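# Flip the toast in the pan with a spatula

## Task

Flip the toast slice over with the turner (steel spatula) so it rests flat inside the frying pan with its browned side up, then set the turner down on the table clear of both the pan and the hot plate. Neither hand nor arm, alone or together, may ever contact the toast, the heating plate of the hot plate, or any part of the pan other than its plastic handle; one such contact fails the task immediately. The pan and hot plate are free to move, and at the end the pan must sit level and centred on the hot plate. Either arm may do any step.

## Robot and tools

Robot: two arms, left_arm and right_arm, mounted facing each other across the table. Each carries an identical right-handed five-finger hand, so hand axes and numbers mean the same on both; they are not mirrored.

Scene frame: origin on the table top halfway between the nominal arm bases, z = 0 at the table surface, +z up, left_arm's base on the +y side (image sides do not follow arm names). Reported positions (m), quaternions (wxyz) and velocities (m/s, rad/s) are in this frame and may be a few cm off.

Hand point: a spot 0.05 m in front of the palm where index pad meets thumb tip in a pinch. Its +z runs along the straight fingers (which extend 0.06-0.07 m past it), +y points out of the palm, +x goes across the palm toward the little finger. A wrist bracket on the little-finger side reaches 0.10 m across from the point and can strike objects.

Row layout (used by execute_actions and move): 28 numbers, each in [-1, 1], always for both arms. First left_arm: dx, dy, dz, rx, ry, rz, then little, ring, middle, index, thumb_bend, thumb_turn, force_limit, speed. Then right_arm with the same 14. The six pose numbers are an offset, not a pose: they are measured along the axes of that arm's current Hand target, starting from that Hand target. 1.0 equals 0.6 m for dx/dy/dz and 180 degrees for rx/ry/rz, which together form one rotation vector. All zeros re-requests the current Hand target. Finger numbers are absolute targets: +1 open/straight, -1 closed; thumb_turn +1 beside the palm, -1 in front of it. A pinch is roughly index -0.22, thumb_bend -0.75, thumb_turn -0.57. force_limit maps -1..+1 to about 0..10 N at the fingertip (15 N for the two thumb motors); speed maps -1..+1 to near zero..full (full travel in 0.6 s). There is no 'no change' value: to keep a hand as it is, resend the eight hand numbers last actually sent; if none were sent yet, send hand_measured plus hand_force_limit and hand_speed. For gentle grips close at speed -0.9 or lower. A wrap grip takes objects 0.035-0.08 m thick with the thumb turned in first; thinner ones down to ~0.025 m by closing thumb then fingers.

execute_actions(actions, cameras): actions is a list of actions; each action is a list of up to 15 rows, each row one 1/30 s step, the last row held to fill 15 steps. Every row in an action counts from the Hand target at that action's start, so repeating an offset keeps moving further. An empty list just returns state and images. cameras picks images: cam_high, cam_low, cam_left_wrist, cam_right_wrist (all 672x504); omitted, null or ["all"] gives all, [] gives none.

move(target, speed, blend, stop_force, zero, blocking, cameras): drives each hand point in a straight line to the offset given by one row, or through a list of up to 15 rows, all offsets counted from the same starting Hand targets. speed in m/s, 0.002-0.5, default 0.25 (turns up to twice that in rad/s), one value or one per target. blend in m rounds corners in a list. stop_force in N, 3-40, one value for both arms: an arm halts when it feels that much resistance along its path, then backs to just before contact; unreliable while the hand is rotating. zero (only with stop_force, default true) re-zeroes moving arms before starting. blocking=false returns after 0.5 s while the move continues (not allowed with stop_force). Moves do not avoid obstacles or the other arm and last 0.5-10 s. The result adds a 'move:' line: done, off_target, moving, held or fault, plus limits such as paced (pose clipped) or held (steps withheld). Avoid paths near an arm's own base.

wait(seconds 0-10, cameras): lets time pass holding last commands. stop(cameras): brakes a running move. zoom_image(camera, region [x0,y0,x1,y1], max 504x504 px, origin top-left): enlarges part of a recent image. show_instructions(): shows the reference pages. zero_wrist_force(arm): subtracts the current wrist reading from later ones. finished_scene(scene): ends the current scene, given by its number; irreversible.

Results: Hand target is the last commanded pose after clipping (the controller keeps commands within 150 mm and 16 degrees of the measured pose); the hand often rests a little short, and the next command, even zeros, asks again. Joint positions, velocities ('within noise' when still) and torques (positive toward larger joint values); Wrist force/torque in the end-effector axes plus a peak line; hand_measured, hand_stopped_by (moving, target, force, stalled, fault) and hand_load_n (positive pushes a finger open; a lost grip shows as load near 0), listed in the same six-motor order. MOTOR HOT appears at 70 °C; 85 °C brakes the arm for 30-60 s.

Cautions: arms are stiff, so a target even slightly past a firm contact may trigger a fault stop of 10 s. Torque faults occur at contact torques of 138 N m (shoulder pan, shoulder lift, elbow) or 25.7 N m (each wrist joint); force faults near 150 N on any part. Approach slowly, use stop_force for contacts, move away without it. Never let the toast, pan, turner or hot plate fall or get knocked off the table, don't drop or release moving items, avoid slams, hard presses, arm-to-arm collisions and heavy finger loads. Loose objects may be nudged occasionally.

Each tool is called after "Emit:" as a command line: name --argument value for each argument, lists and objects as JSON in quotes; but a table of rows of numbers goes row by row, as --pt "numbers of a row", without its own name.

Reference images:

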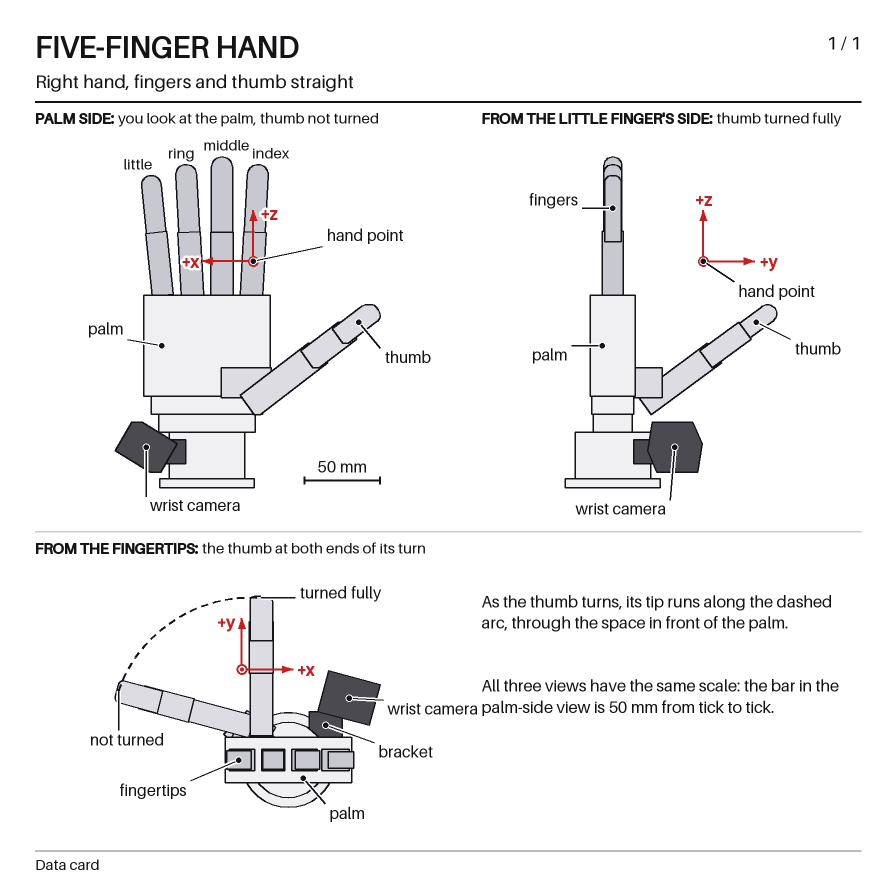

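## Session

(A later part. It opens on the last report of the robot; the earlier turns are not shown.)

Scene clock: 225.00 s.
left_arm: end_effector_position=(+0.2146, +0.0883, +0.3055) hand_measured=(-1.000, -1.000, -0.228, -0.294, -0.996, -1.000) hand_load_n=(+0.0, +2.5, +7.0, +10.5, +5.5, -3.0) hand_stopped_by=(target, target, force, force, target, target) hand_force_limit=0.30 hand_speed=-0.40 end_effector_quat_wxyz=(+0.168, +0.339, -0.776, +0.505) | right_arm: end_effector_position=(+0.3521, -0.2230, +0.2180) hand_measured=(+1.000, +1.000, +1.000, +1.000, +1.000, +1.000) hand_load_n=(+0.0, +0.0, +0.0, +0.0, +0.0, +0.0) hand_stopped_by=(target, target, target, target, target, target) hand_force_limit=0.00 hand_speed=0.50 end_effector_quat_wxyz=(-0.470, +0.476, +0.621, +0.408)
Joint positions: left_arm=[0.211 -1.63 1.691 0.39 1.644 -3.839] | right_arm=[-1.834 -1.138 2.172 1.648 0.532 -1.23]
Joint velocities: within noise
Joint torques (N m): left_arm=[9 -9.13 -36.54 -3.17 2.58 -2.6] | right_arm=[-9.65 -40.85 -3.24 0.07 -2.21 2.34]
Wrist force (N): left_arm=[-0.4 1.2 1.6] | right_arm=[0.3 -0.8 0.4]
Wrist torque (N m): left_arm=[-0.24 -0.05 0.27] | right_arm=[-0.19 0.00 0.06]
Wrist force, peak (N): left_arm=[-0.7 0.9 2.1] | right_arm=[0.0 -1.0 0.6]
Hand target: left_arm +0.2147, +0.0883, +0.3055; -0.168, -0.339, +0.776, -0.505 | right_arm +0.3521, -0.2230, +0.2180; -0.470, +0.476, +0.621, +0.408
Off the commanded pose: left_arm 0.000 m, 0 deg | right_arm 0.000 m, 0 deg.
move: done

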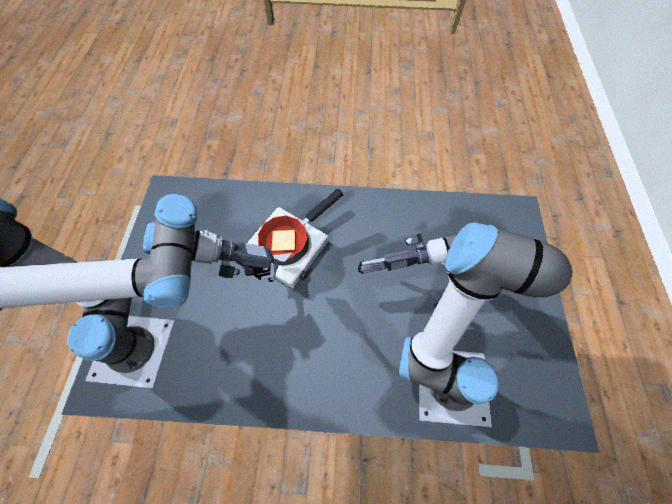

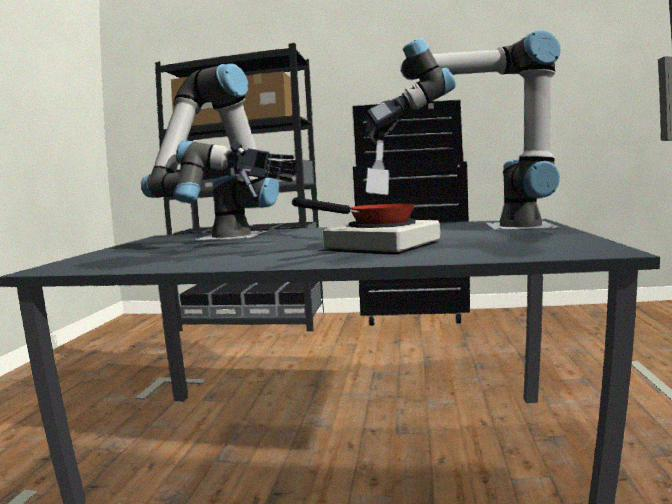

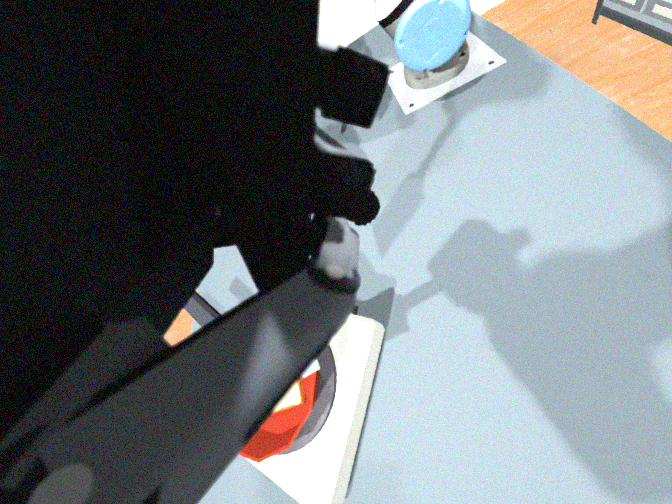

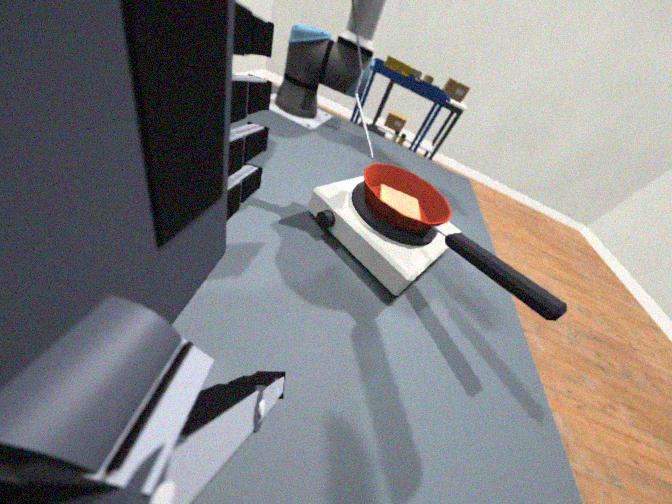

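Emit:
move --target '[-0.0327,-0.0959,0.0230,-0.0412,-0.0238,-0.0525,-1,-1,-1,-1,-1,-1,0.3,-0.4,0,0,0,0,0,0,1,1,1,1,1,1,0,0.5]' --speed 0.1

Emit:
zoom_image --camera "cam_high" --region '[232, 190, 332, 270]'

Emit:
zoom_image --camera "cam_right_wrist" --region '[300, 40, 500, 260]'

Emit:
zoom_image --camera "cam_low" --region '[310, 120, 450, 260]'

Scene clock: 261.30 s.
left_arm: end_effector_position=(+0.2698, +0.0680, +0.3262) hand_measured=(-1.000, -1.000, -0.228, -0.294, -0.996, -1.000) hand_load_n=(+0.0, +0.5, +7.5, +10.5, +5.5, -2.5) hand_stopped_by=(target, target, force, force, target, target) hand_force_limit=0.30 hand_speed=-0.40 end_effector_quat_wxyz=(+0.201, +0.409, -0.782, +0.425) | right_arm: end_effector_position=(+0.3521, -0.2230, +0.2180) hand_measured=(+1.000, +1.000, +1.000, +1.000, +1.000, +1.000) hand_load_n=(+0.0, +0.0, +0.0, +0.0, +0.0, -0.5) hand_stopped_by=(target, target, target, target, target, target) hand_force_limit=0.00 hand_speed=0.50 end_effector_quat_wxyz=(-0.470, +0.476, +0.621, +0.408)
Joint positions: left_arm=[0.388 -1.395 1.352 0.658 1.826 -3.889] | right_arm=[-1.834 -1.138 2.172 1.648 0.532 -1.23]
Joint velocities: within noise
Joint torques (N m): left_arm=[8.62 -17.9 -37.94 2.7 3 -1.75] | right_arm=[-6.14 -40.25 -10.3 0.2 -2.13 2.2]
Wrist force (N): left_arm=[-0.5 1.0 1.8] | right_arm=[-0.1 -0.8 0.4]
Wrist torque (N m): left_arm=[-0.18 -0.07 0.30] | right_arm=[-0.19 0.06 0.04]
Wrist force, peak (N): left_arm=[-0.5 1.2 2.1] | right_arm=[0.0 -0.9 0.6]
Hand target: left_arm +0.2698, +0.0679, +0.3262; -0.201, -0.409, +0.782, -0.425 | right_arm +0.3521, -0.2230, +0.2180; -0.470, +0.476, +0.621, +0.408
Off the commanded pose: left_arm 0.000 m, 0 deg | right_arm 0.000 m, 0 deg.
move: done

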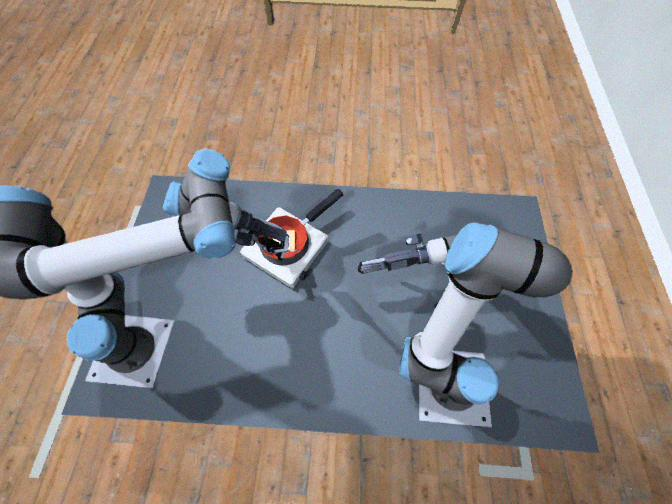

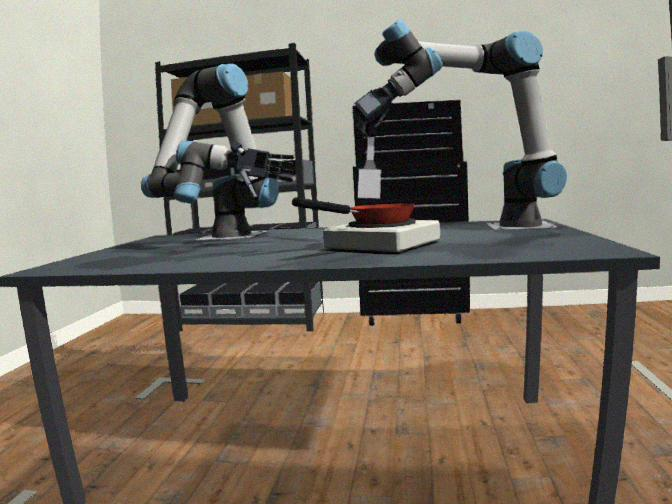

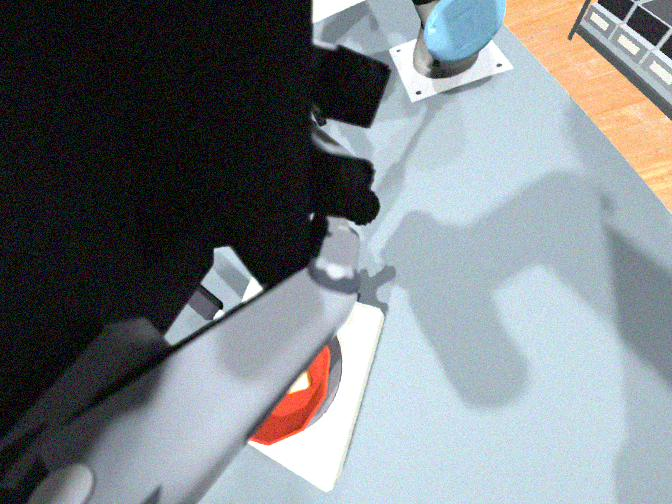

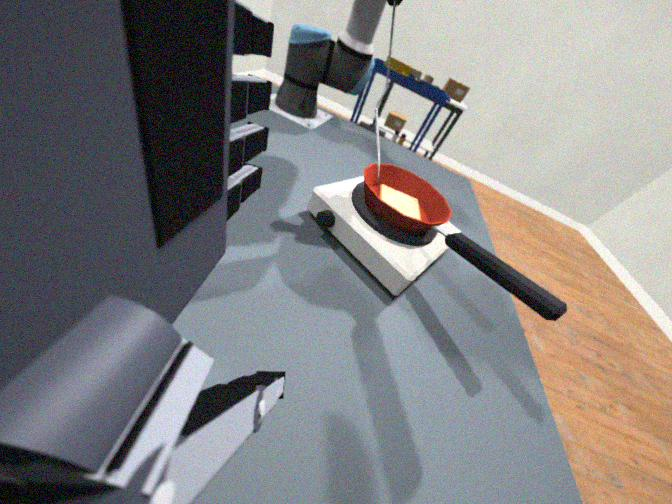

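Scaled by 5.040.

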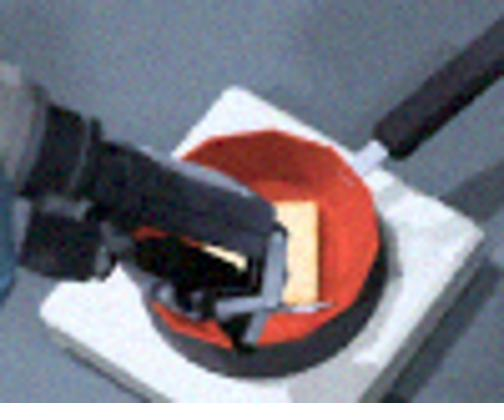

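Scaled by 2.291.

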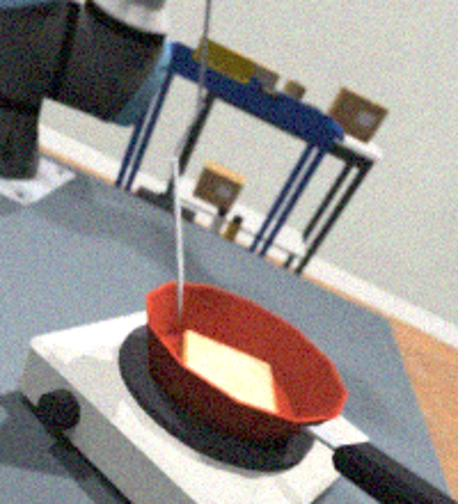

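Scaled by 3.600.

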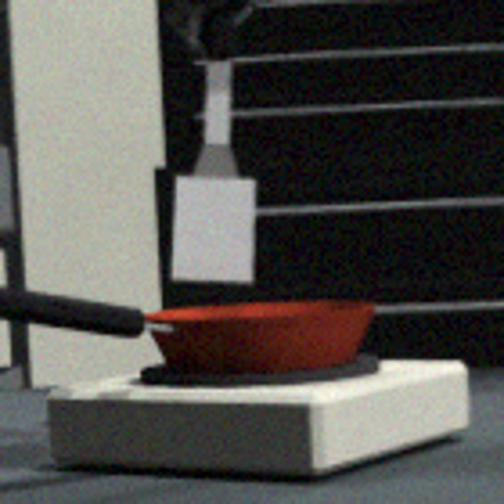

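Emit:
zoom_image --camera "cam_high" --region '[260, 215, 310, 265]'

Emit:
zoom_image --camera "cam_right_wrist" --region '[350, 90, 460, 240]'

Emit:
zoom_image --camera "cam_low" --region '[330, 80, 430, 230]'

Scaled by 10.080.

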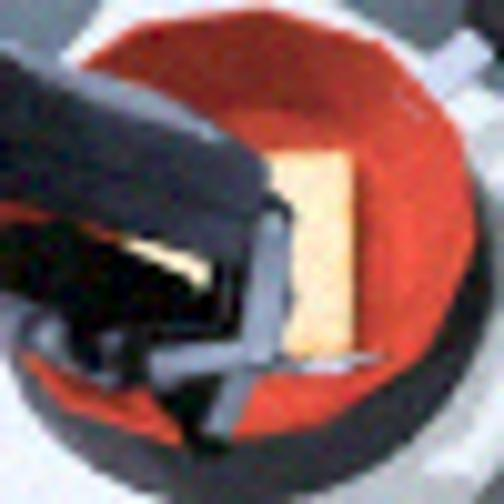

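Scaled by 3.360.

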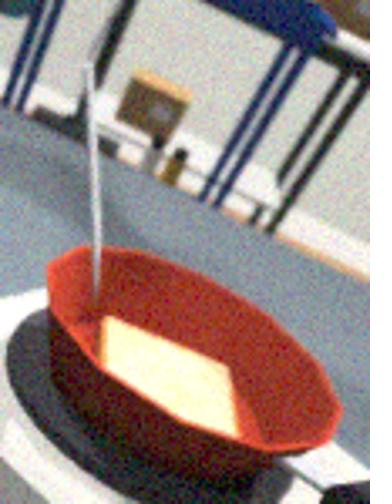

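Scaled by 3.360.

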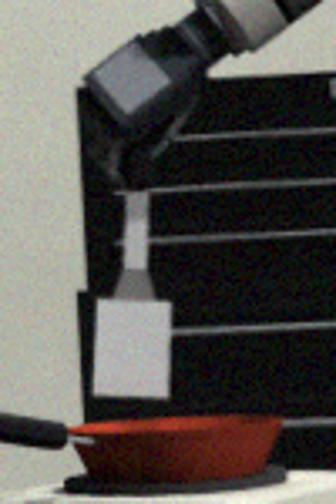

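Emit:
move --target '[-0.0690,0.0190,0.0057,-0.0261,0.0009,0.0151,-1,-1,-1,-1,-1,-1,0.3,-0.4,0,0,0,0,0,0,1,1,1,1,1,1,0,0.5]' --speed 0.06

Emit:
zoom_image --camera "cam_high" --region '[260, 215, 310, 265]'

Emit:
zoom_image --camera "cam_right_wrist" --region '[350, 90, 460, 240]'

Emit:
zoom_image --camera "cam_low" --region '[330, 80, 430, 230]'

Scene clock: 325.53 s.
left_arm: end_effector_position=(+0.2849, +0.0880, +0.2913) hand_measured=(-1.000, -1.000, -0.228, -0.294, -0.996, -1.000) hand_load_n=(+0.0, +0.0, +7.5, +10.5, +6.0, -3.0) hand_stopped_by=(target, target, force, force, target, target) hand_force_limit=0.30 hand_speed=-0.40 end_effector_quat_wxyz=(+0.209, +0.381, -0.808, +0.398) | right_arm: end_effector_position=(+0.3521, -0.2230, +0.2180) hand_measured=(+1.000, +1.000, +1.000, +1.000, +1.000, +1.000) hand_load_n=(+0.0, +0.0, +0.0, +0.0, +0.0, +0.0) hand_stopped_by=(target, target, target, target, target, target) hand_force_limit=0.00 hand_speed=0.50 end_effector_quat_wxyz=(-0.470, +0.476, +0.621, +0.408)
Joint positions: left_arm=[0.46 -1.35 1.378 0.665 1.938 -3.776] | right_arm=[-1.834 -1.138 2.172 1.648 0.532 -1.23]
Joint velocities: within noise
Joint torques (N m): left_arm=[10.21 -20.39 -8.29 2.67 3.2 2.42] | right_arm=[-2.82 -39.68 -16.71 0.22 -2.05 2.3]
Wrist force (N): left_arm=[0.9 0.4 0.1] | right_arm=[0.1 -0.6 0.5]
Wrist torque (N m): left_arm=[-0.13 -0.09 0.33] | right_arm=[-0.17 0.04 0.06]
Wrist force, peak (N): left_arm=[1.9 0.5 -0.5] | right_arm=[0.1 -1.0 0.6]
Hand target: left_arm +0.2849, +0.0880, +0.2912; -0.209, -0.381, +0.808, -0.398 | right_arm +0.3521, -0.2230, +0.2180; -0.470, +0.476, +0.621, +0.408
Off the commanded pose: left_arm 0.000 m, 0 deg | right_arm 0.000 m, 0 deg.
move: done

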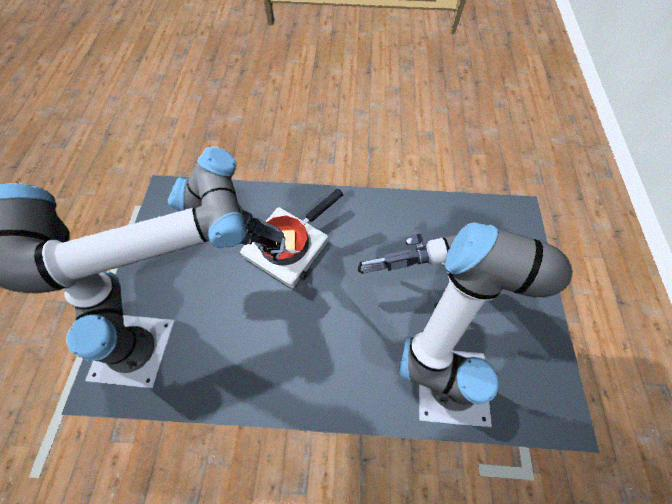

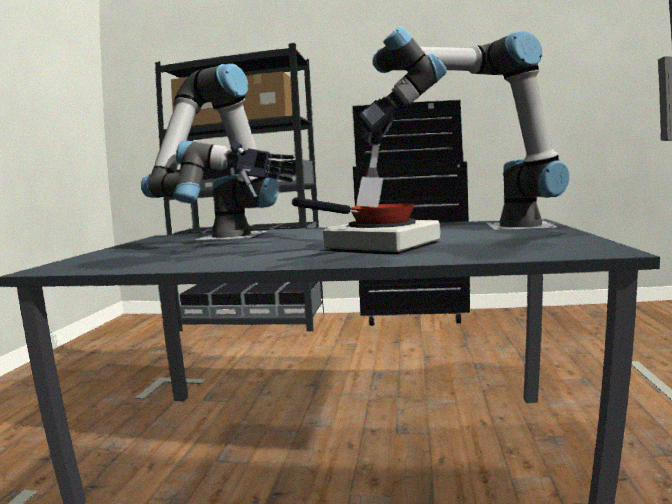

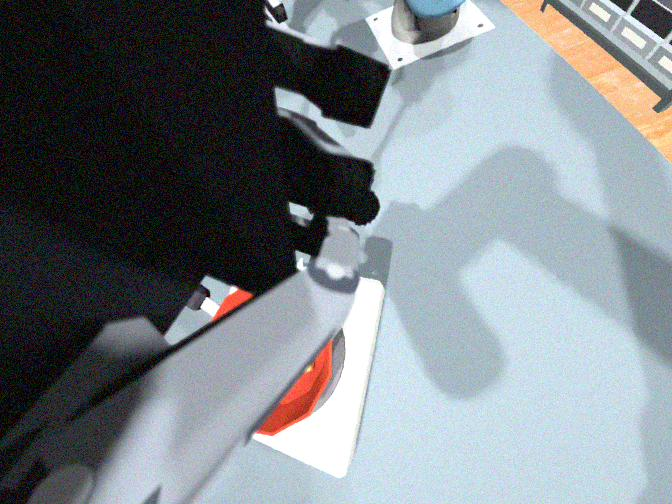

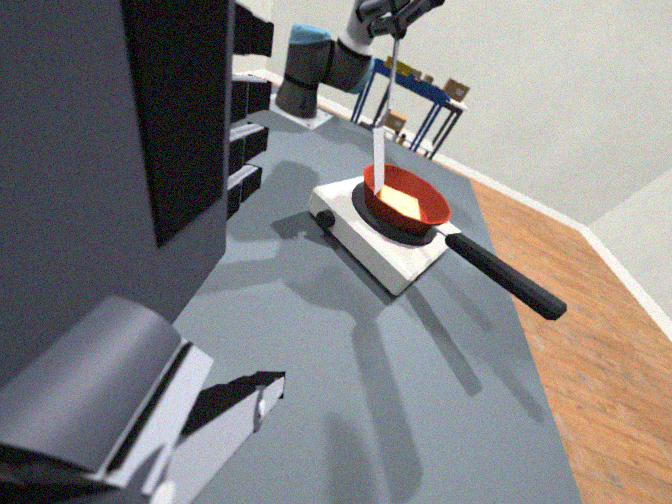

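Scaled by 10.080.

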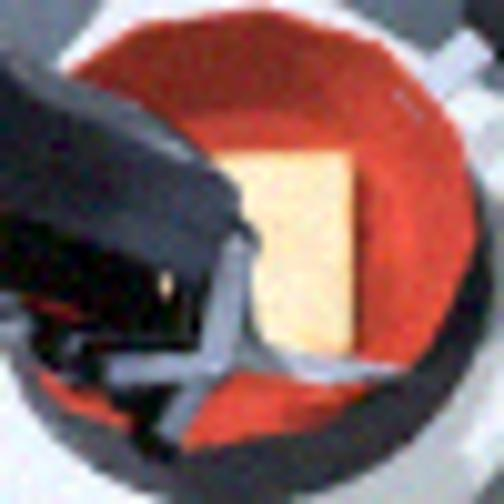

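Scaled by 3.360.

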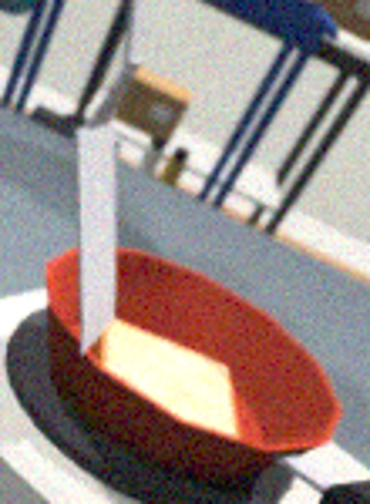

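Scaled by 3.360.

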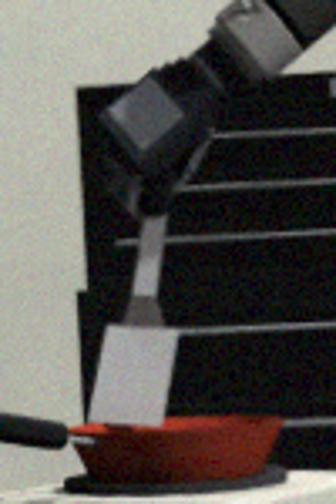

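Emit:
move --target '[0.0331,-0.0250,-0.0279,0,0,0,-1,-1,-1,-1,-1,-1,0.3,-0.4,0,0,0,0,0,0,1,1,1,1,1,1,0,0.5]' --speed 0.06

Emit:
zoom_image --camera "cam_high" --region '[260, 215, 310, 265]'

Emit:
zoom_image --camera "cam_right_wrist" --region '[350, 40, 460, 240]'

Emit:
zoom_image --camera "cam_low" --region '[330, 80, 430, 230]'

Scene clock: 335.67 s.
left_arm: end_effector_position=(+0.2848, +0.0866, +0.3211) hand_measured=(-1.000, -1.000, -0.228, -0.294, -0.996, -1.000) hand_load_n=(+0.0, +0.0, +7.5, +10.5, +5.5, -2.5) hand_stopped_by=(target, target, force, force, target, target) hand_force_limit=0.30 hand_speed=-0.40 end_effector_quat_wxyz=(+0.209, +0.381, -0.808, +0.398) | right_arm: end_effector_position=(+0.3521, -0.2230, +0.2180) hand_measured=(+1.000, +1.000, +1.000, +1.000, +1.000, +1.000) hand_load_n=(+0.0, +0.0, +0.0, +0.0, +0.0, +0.0) hand_stopped_by=(target, target, target, target, target, target) hand_force_limit=0.00 hand_speed=0.50 end_effector_quat_wxyz=(-0.470, +0.476, +0.621, +0.408)
Joint positions: left_arm=[0.458 -1.347 1.298 0.742 1.937 -3.776] | right_arm=[-1.834 -1.138 2.172 1.648 0.532 -1.23]
Joint velocities: within noise
Joint torques (N m): left_arm=[-6.61 -20.72 -37.02 2.82 -2.18 -0.51] | right_arm=[-0.23 -39.78 -21.12 0.27 -1.99 2.25]
Wrist force (N): left_arm=[0.1 0.8 1.3] | right_arm=[0.1 -0.8 0.3]
Wrist torque (N m): left_arm=[-0.11 -0.09 0.34] | right_arm=[-0.20 0.03 0.05]
Wrist force, peak (N): left_arm=[0.1 0.9 1.4] | right_arm=[0.0 -1.0 0.6]
Hand target: left_arm +0.2848, +0.0866, +0.3212; -0.209, -0.381, +0.808, -0.398 | right_arm +0.3521, -0.2230, +0.2180; -0.470, +0.476, +0.621, +0.408
Off the commanded pose: left_arm 0.000 m, 0 deg | right_arm 0.000 m, 0 deg.
move: done

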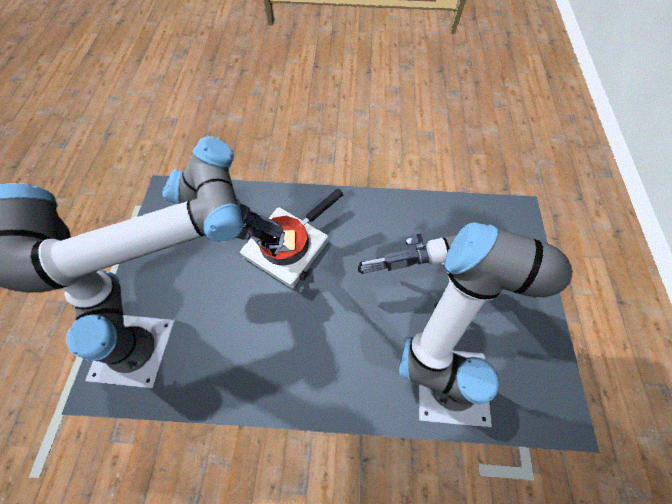

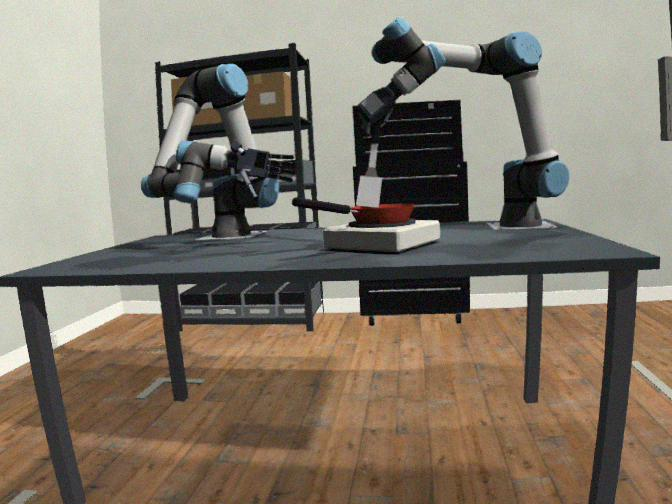

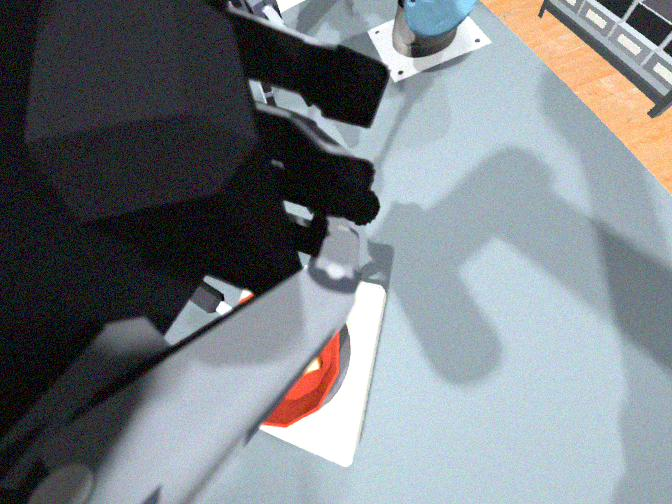

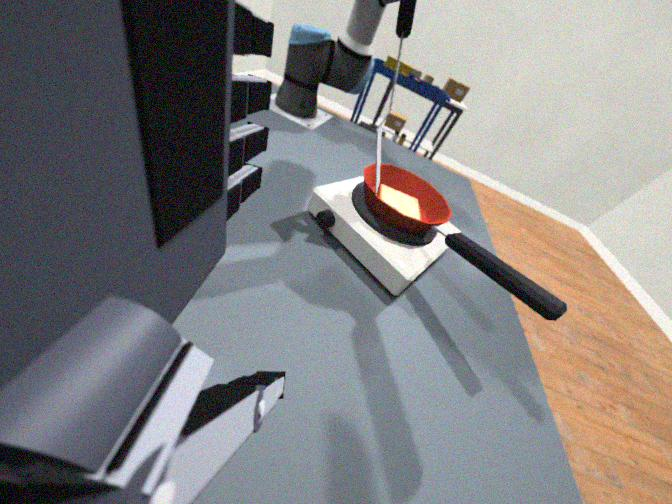

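Scaled by 10.080.

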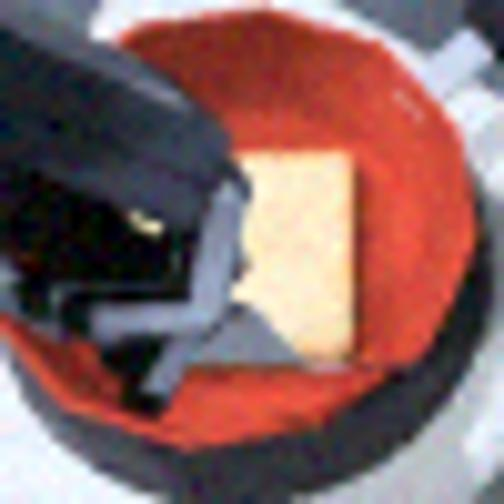

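Scaled by 2.520.

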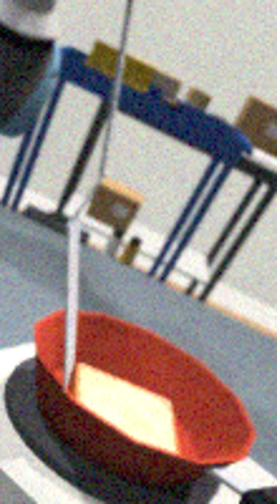

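Scaled by 3.360.

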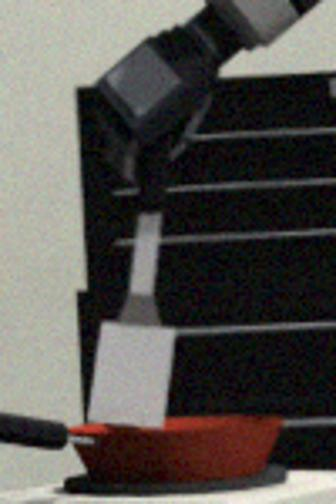

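Emit:
move --target '[-0.0572,0.0115,0.0480,0,0,0,-1,-1,-1,-1,-1,-1,0.3,-0.4,0,0,0,0,0,0,1,1,1,1,1,1,0,0.5]' --speed 0.03 --stop_force 6

Emit:
zoom_image --camera "cam_right_wrist" --region '[350, 40, 460, 240]'

Emit:
zoom_image --camera "cam_low" --region '[330, 80, 430, 230]'

Scene clock: 358.03 s.
left_arm: end_effector_position=(+0.2922, +0.0842, +0.3002) hand_measured=(-1.000, -1.000, -0.228, -0.294, -0.996, -1.000) hand_load_n=(+0.0, +0.0, +7.5, +10.5, +5.5, -3.0) hand_stopped_by=(target, target, force, force, target, target) hand_force_limit=0.30 hand_speed=-0.40 end_effector_quat_wxyz=(+0.209, +0.381, -0.808, +0.398) | right_arm: end_effector_position=(+0.3521, -0.2230, +0.2180) hand_measured=(+1.000, +1.000, +1.000, +1.000, +1.000, +1.000) hand_load_n=(+0.0, +0.0, +0.0, +0.0, +0.0, +0.0) hand_stopped_by=(target, target, target, target, target, target) hand_force_limit=0.00 hand_speed=0.50 end_effector_quat_wxyz=(-0.470, +0.476, +0.621, +0.408)
Joint positions: left_arm=[0.472 -1.33 1.331 0.696 1.947 -3.767] | right_arm=[-1.834 -1.138 2.172 1.648 0.532 -1.23]
Joint velocities: within noise
Joint torques (N m): left_arm=[-6.95 -35.24 -35.96 2.77 -2.63 -2.89] | right_arm=[3.24 -39.25 -21.51 0.38 -1.82 2.17]
Wrist force (N): left_arm=[0.5 0.5 0.5] | right_arm=[0.0 -0.7 0.4]
Wrist torque (N m): left_arm=[-0.10 -0.10 0.34] | right_arm=[-0.19 0.05 0.05]
Wrist force, peak (N): left_arm=[5.2 -0.2 -2.7] | right_arm=[0.0 -0.8 0.7]
Hand target: left_arm +0.2922, +0.0842, +0.3002; -0.209, -0.381, +0.808, -0.398 (not the last commanded pose) | right_arm +0.3521, -0.2230, +0.2180; -0.470, +0.476, +0.621, +0.408
Off the commanded pose: left_arm 0.023 m, 0 deg | right_arm 0.000 m, 0 deg.
move: contact (left_arm)

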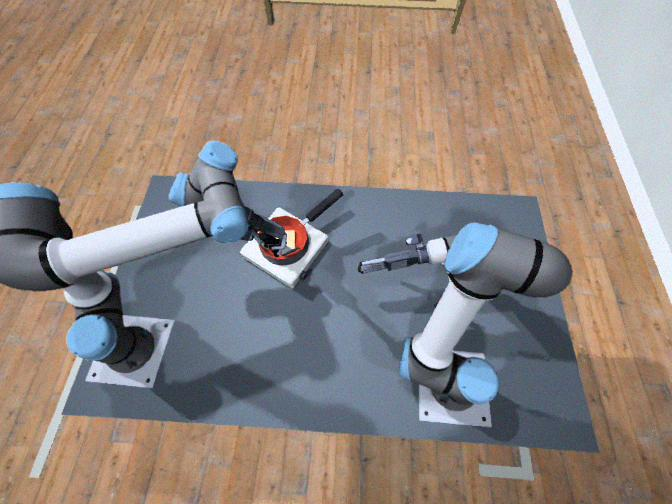

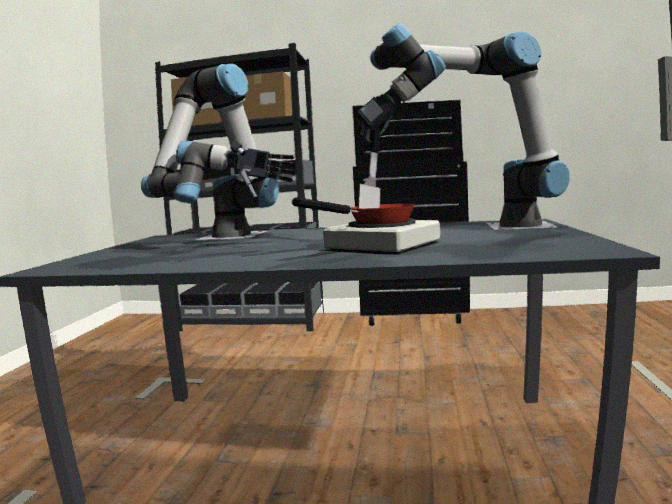

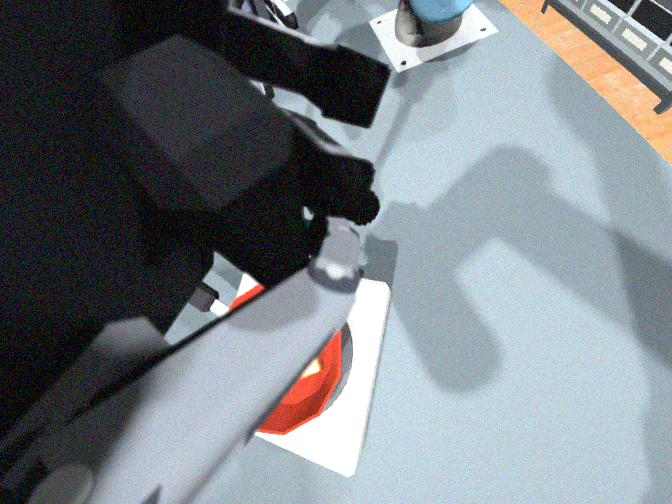

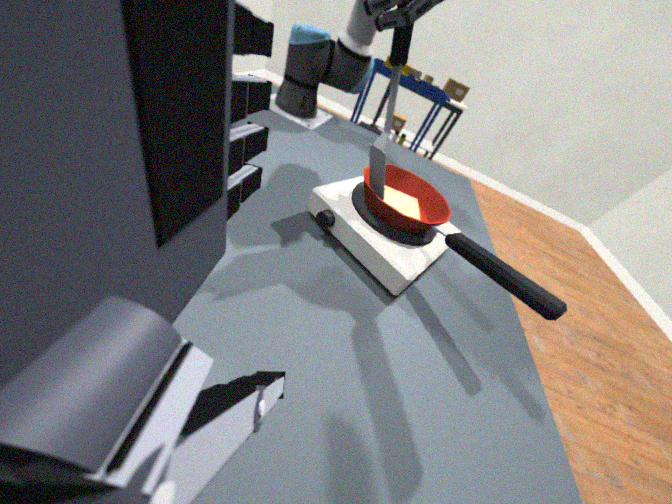

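Scaled by 2.520.

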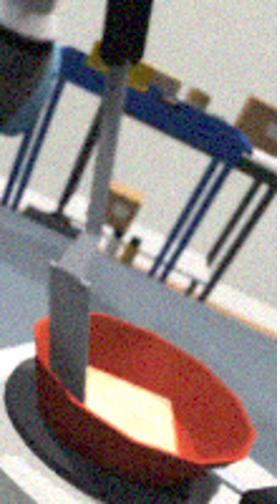

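Scaled by 3.360.

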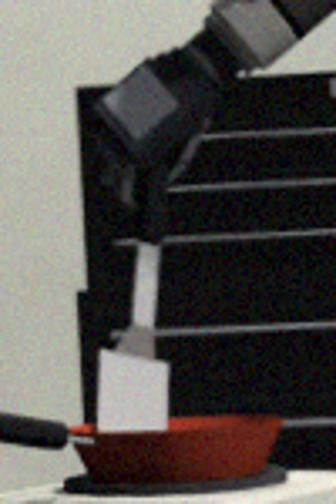

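Emit:
move --target '[0.1090,0.2078,0.0408,0.1248,-0.1091,0.2229,-1,-1,-1,-1,-1,-1,0.3,-0.4,0,0,0,0,0,0,1,1,1,1,1,1,0,0.5]' --speed 0.08

Emit:
zoom_image --camera "cam_right_wrist" --region '[330, 0, 480, 240]'

Emit:
zoom_image --camera "cam_high" --region '[222, 190, 332, 300]'

Scene clock: 376.47 s.
left_arm: end_effector_position=(+0.1532, +0.0841, +0.2672) hand_measured=(-1.000, -1.000, -0.228, -0.294, -0.996, -1.000) hand_load_n=(+0.0, +0.0, +7.5, +11.0, +6.0, -3.0) hand_stopped_by=(target, target, force, force, target, target) hand_force_limit=0.30 hand_speed=-0.40 end_effector_quat_wxyz=(-0.152, +0.177, -0.821, +0.521) | right_arm: end_effector_position=(+0.3521, -0.2230, +0.2180) hand_measured=(+1.000, +1.000, +1.000, +1.000, +1.000, +1.000) hand_load_n=(+0.0, +0.0, +0.0, +0.0, +0.0, +0.0) hand_stopped_by=(target, target, target, target, target, target) hand_force_limit=0.00 hand_speed=0.50 end_effector_quat_wxyz=(-0.470, +0.476, +0.621, +0.408)
Joint positions: left_arm=[-0.379 -1.613 1.829 0.418 0.764 -3.559] | right_arm=[-1.834 -1.138 2.172 1.648 0.532 -1.23]
Joint velocities: within noise
Joint torques (N m): left_arm=[-8.19 -8.62 -7.42 -1.89 -4.22 2.59] | right_arm=[5.45 -38.17 -21.58 0.49 -1.68 2.12]
Wrist force (N): left_arm=[-0.3 0.6 1.5] | right_arm=[0.0 -0.8 0.4]
Wrist torque (N m): left_arm=[-0.50 0.15 -0.03] | right_arm=[-0.20 0.05 0.04]
Wrist force, peak (N): left_arm=[-0.7 1.3 1.9] | right_arm=[0.0 -0.9 0.5]
Hand target: left_arm +0.1532, +0.0841, +0.2672; +0.152, -0.177, +0.821, -0.521 | right_arm +0.3521, -0.2230, +0.2180; -0.470, +0.476, +0.621, +0.408
Off the commanded pose: left_arm 0.000 m, 0 deg | right_arm 0.000 m, 0 deg.
move: done

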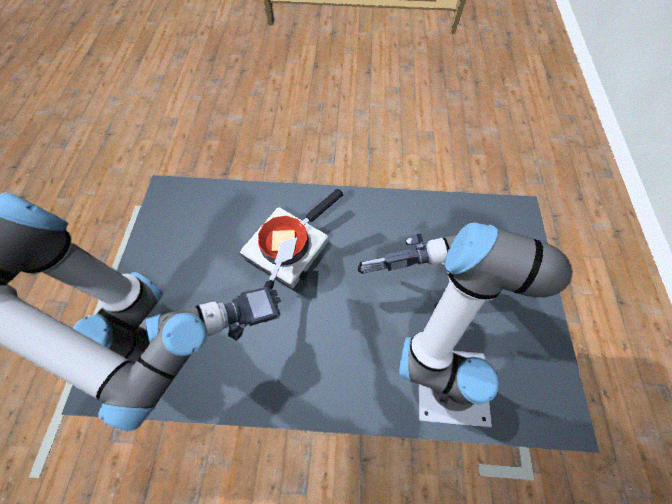

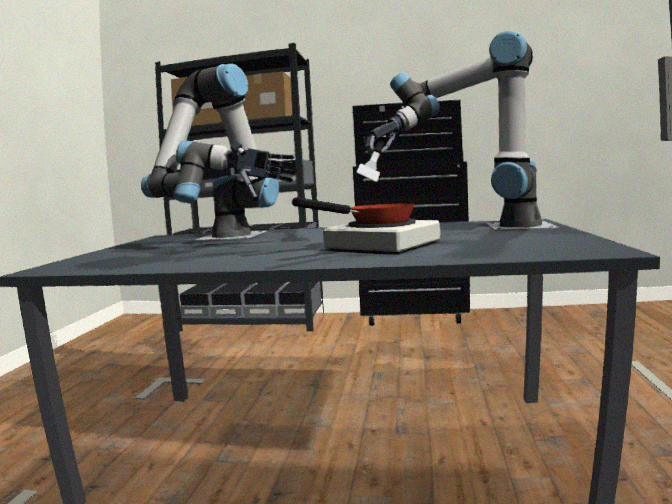

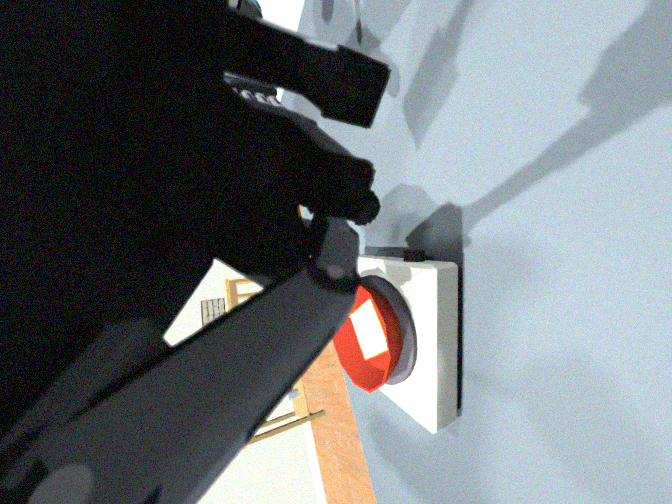

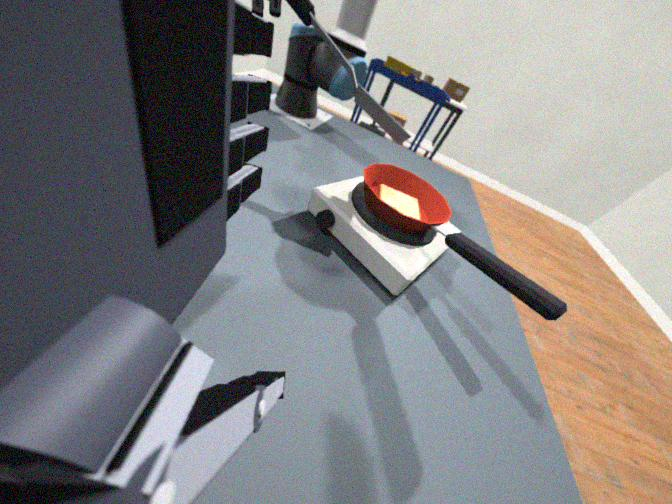

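Scaled by 2.100.

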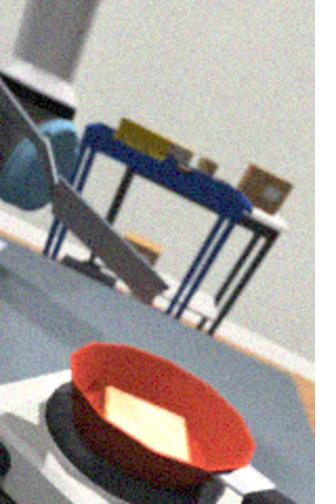

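Scaled by 4.582.

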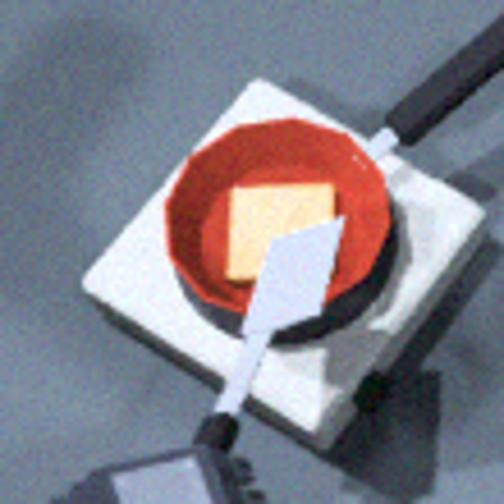

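Emit:
zoom_image --camera "cam_low" --region '[330, 90, 440, 200]'

Emit:
zoom_image --camera "cam_right_wrist" --region '[330, 60, 430, 160]'

Scaled by 4.582.

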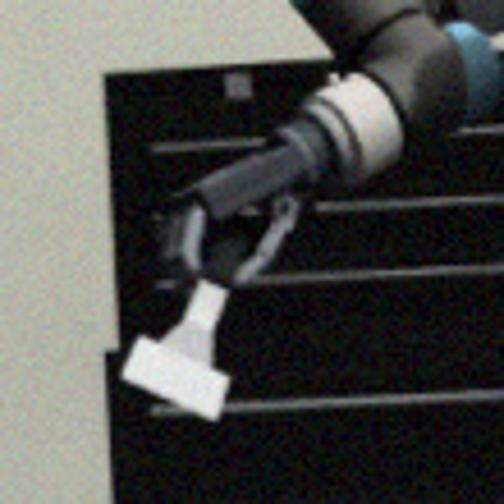

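Scaled by 5.040.

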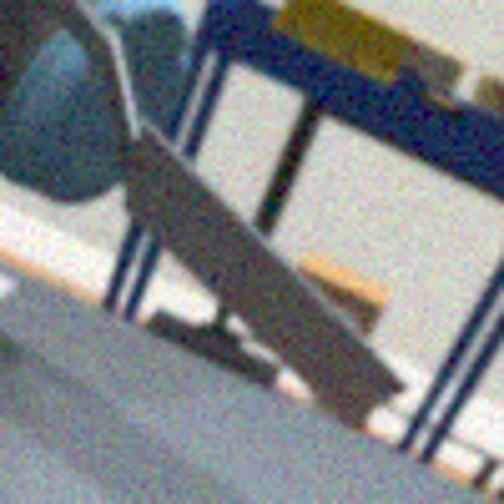

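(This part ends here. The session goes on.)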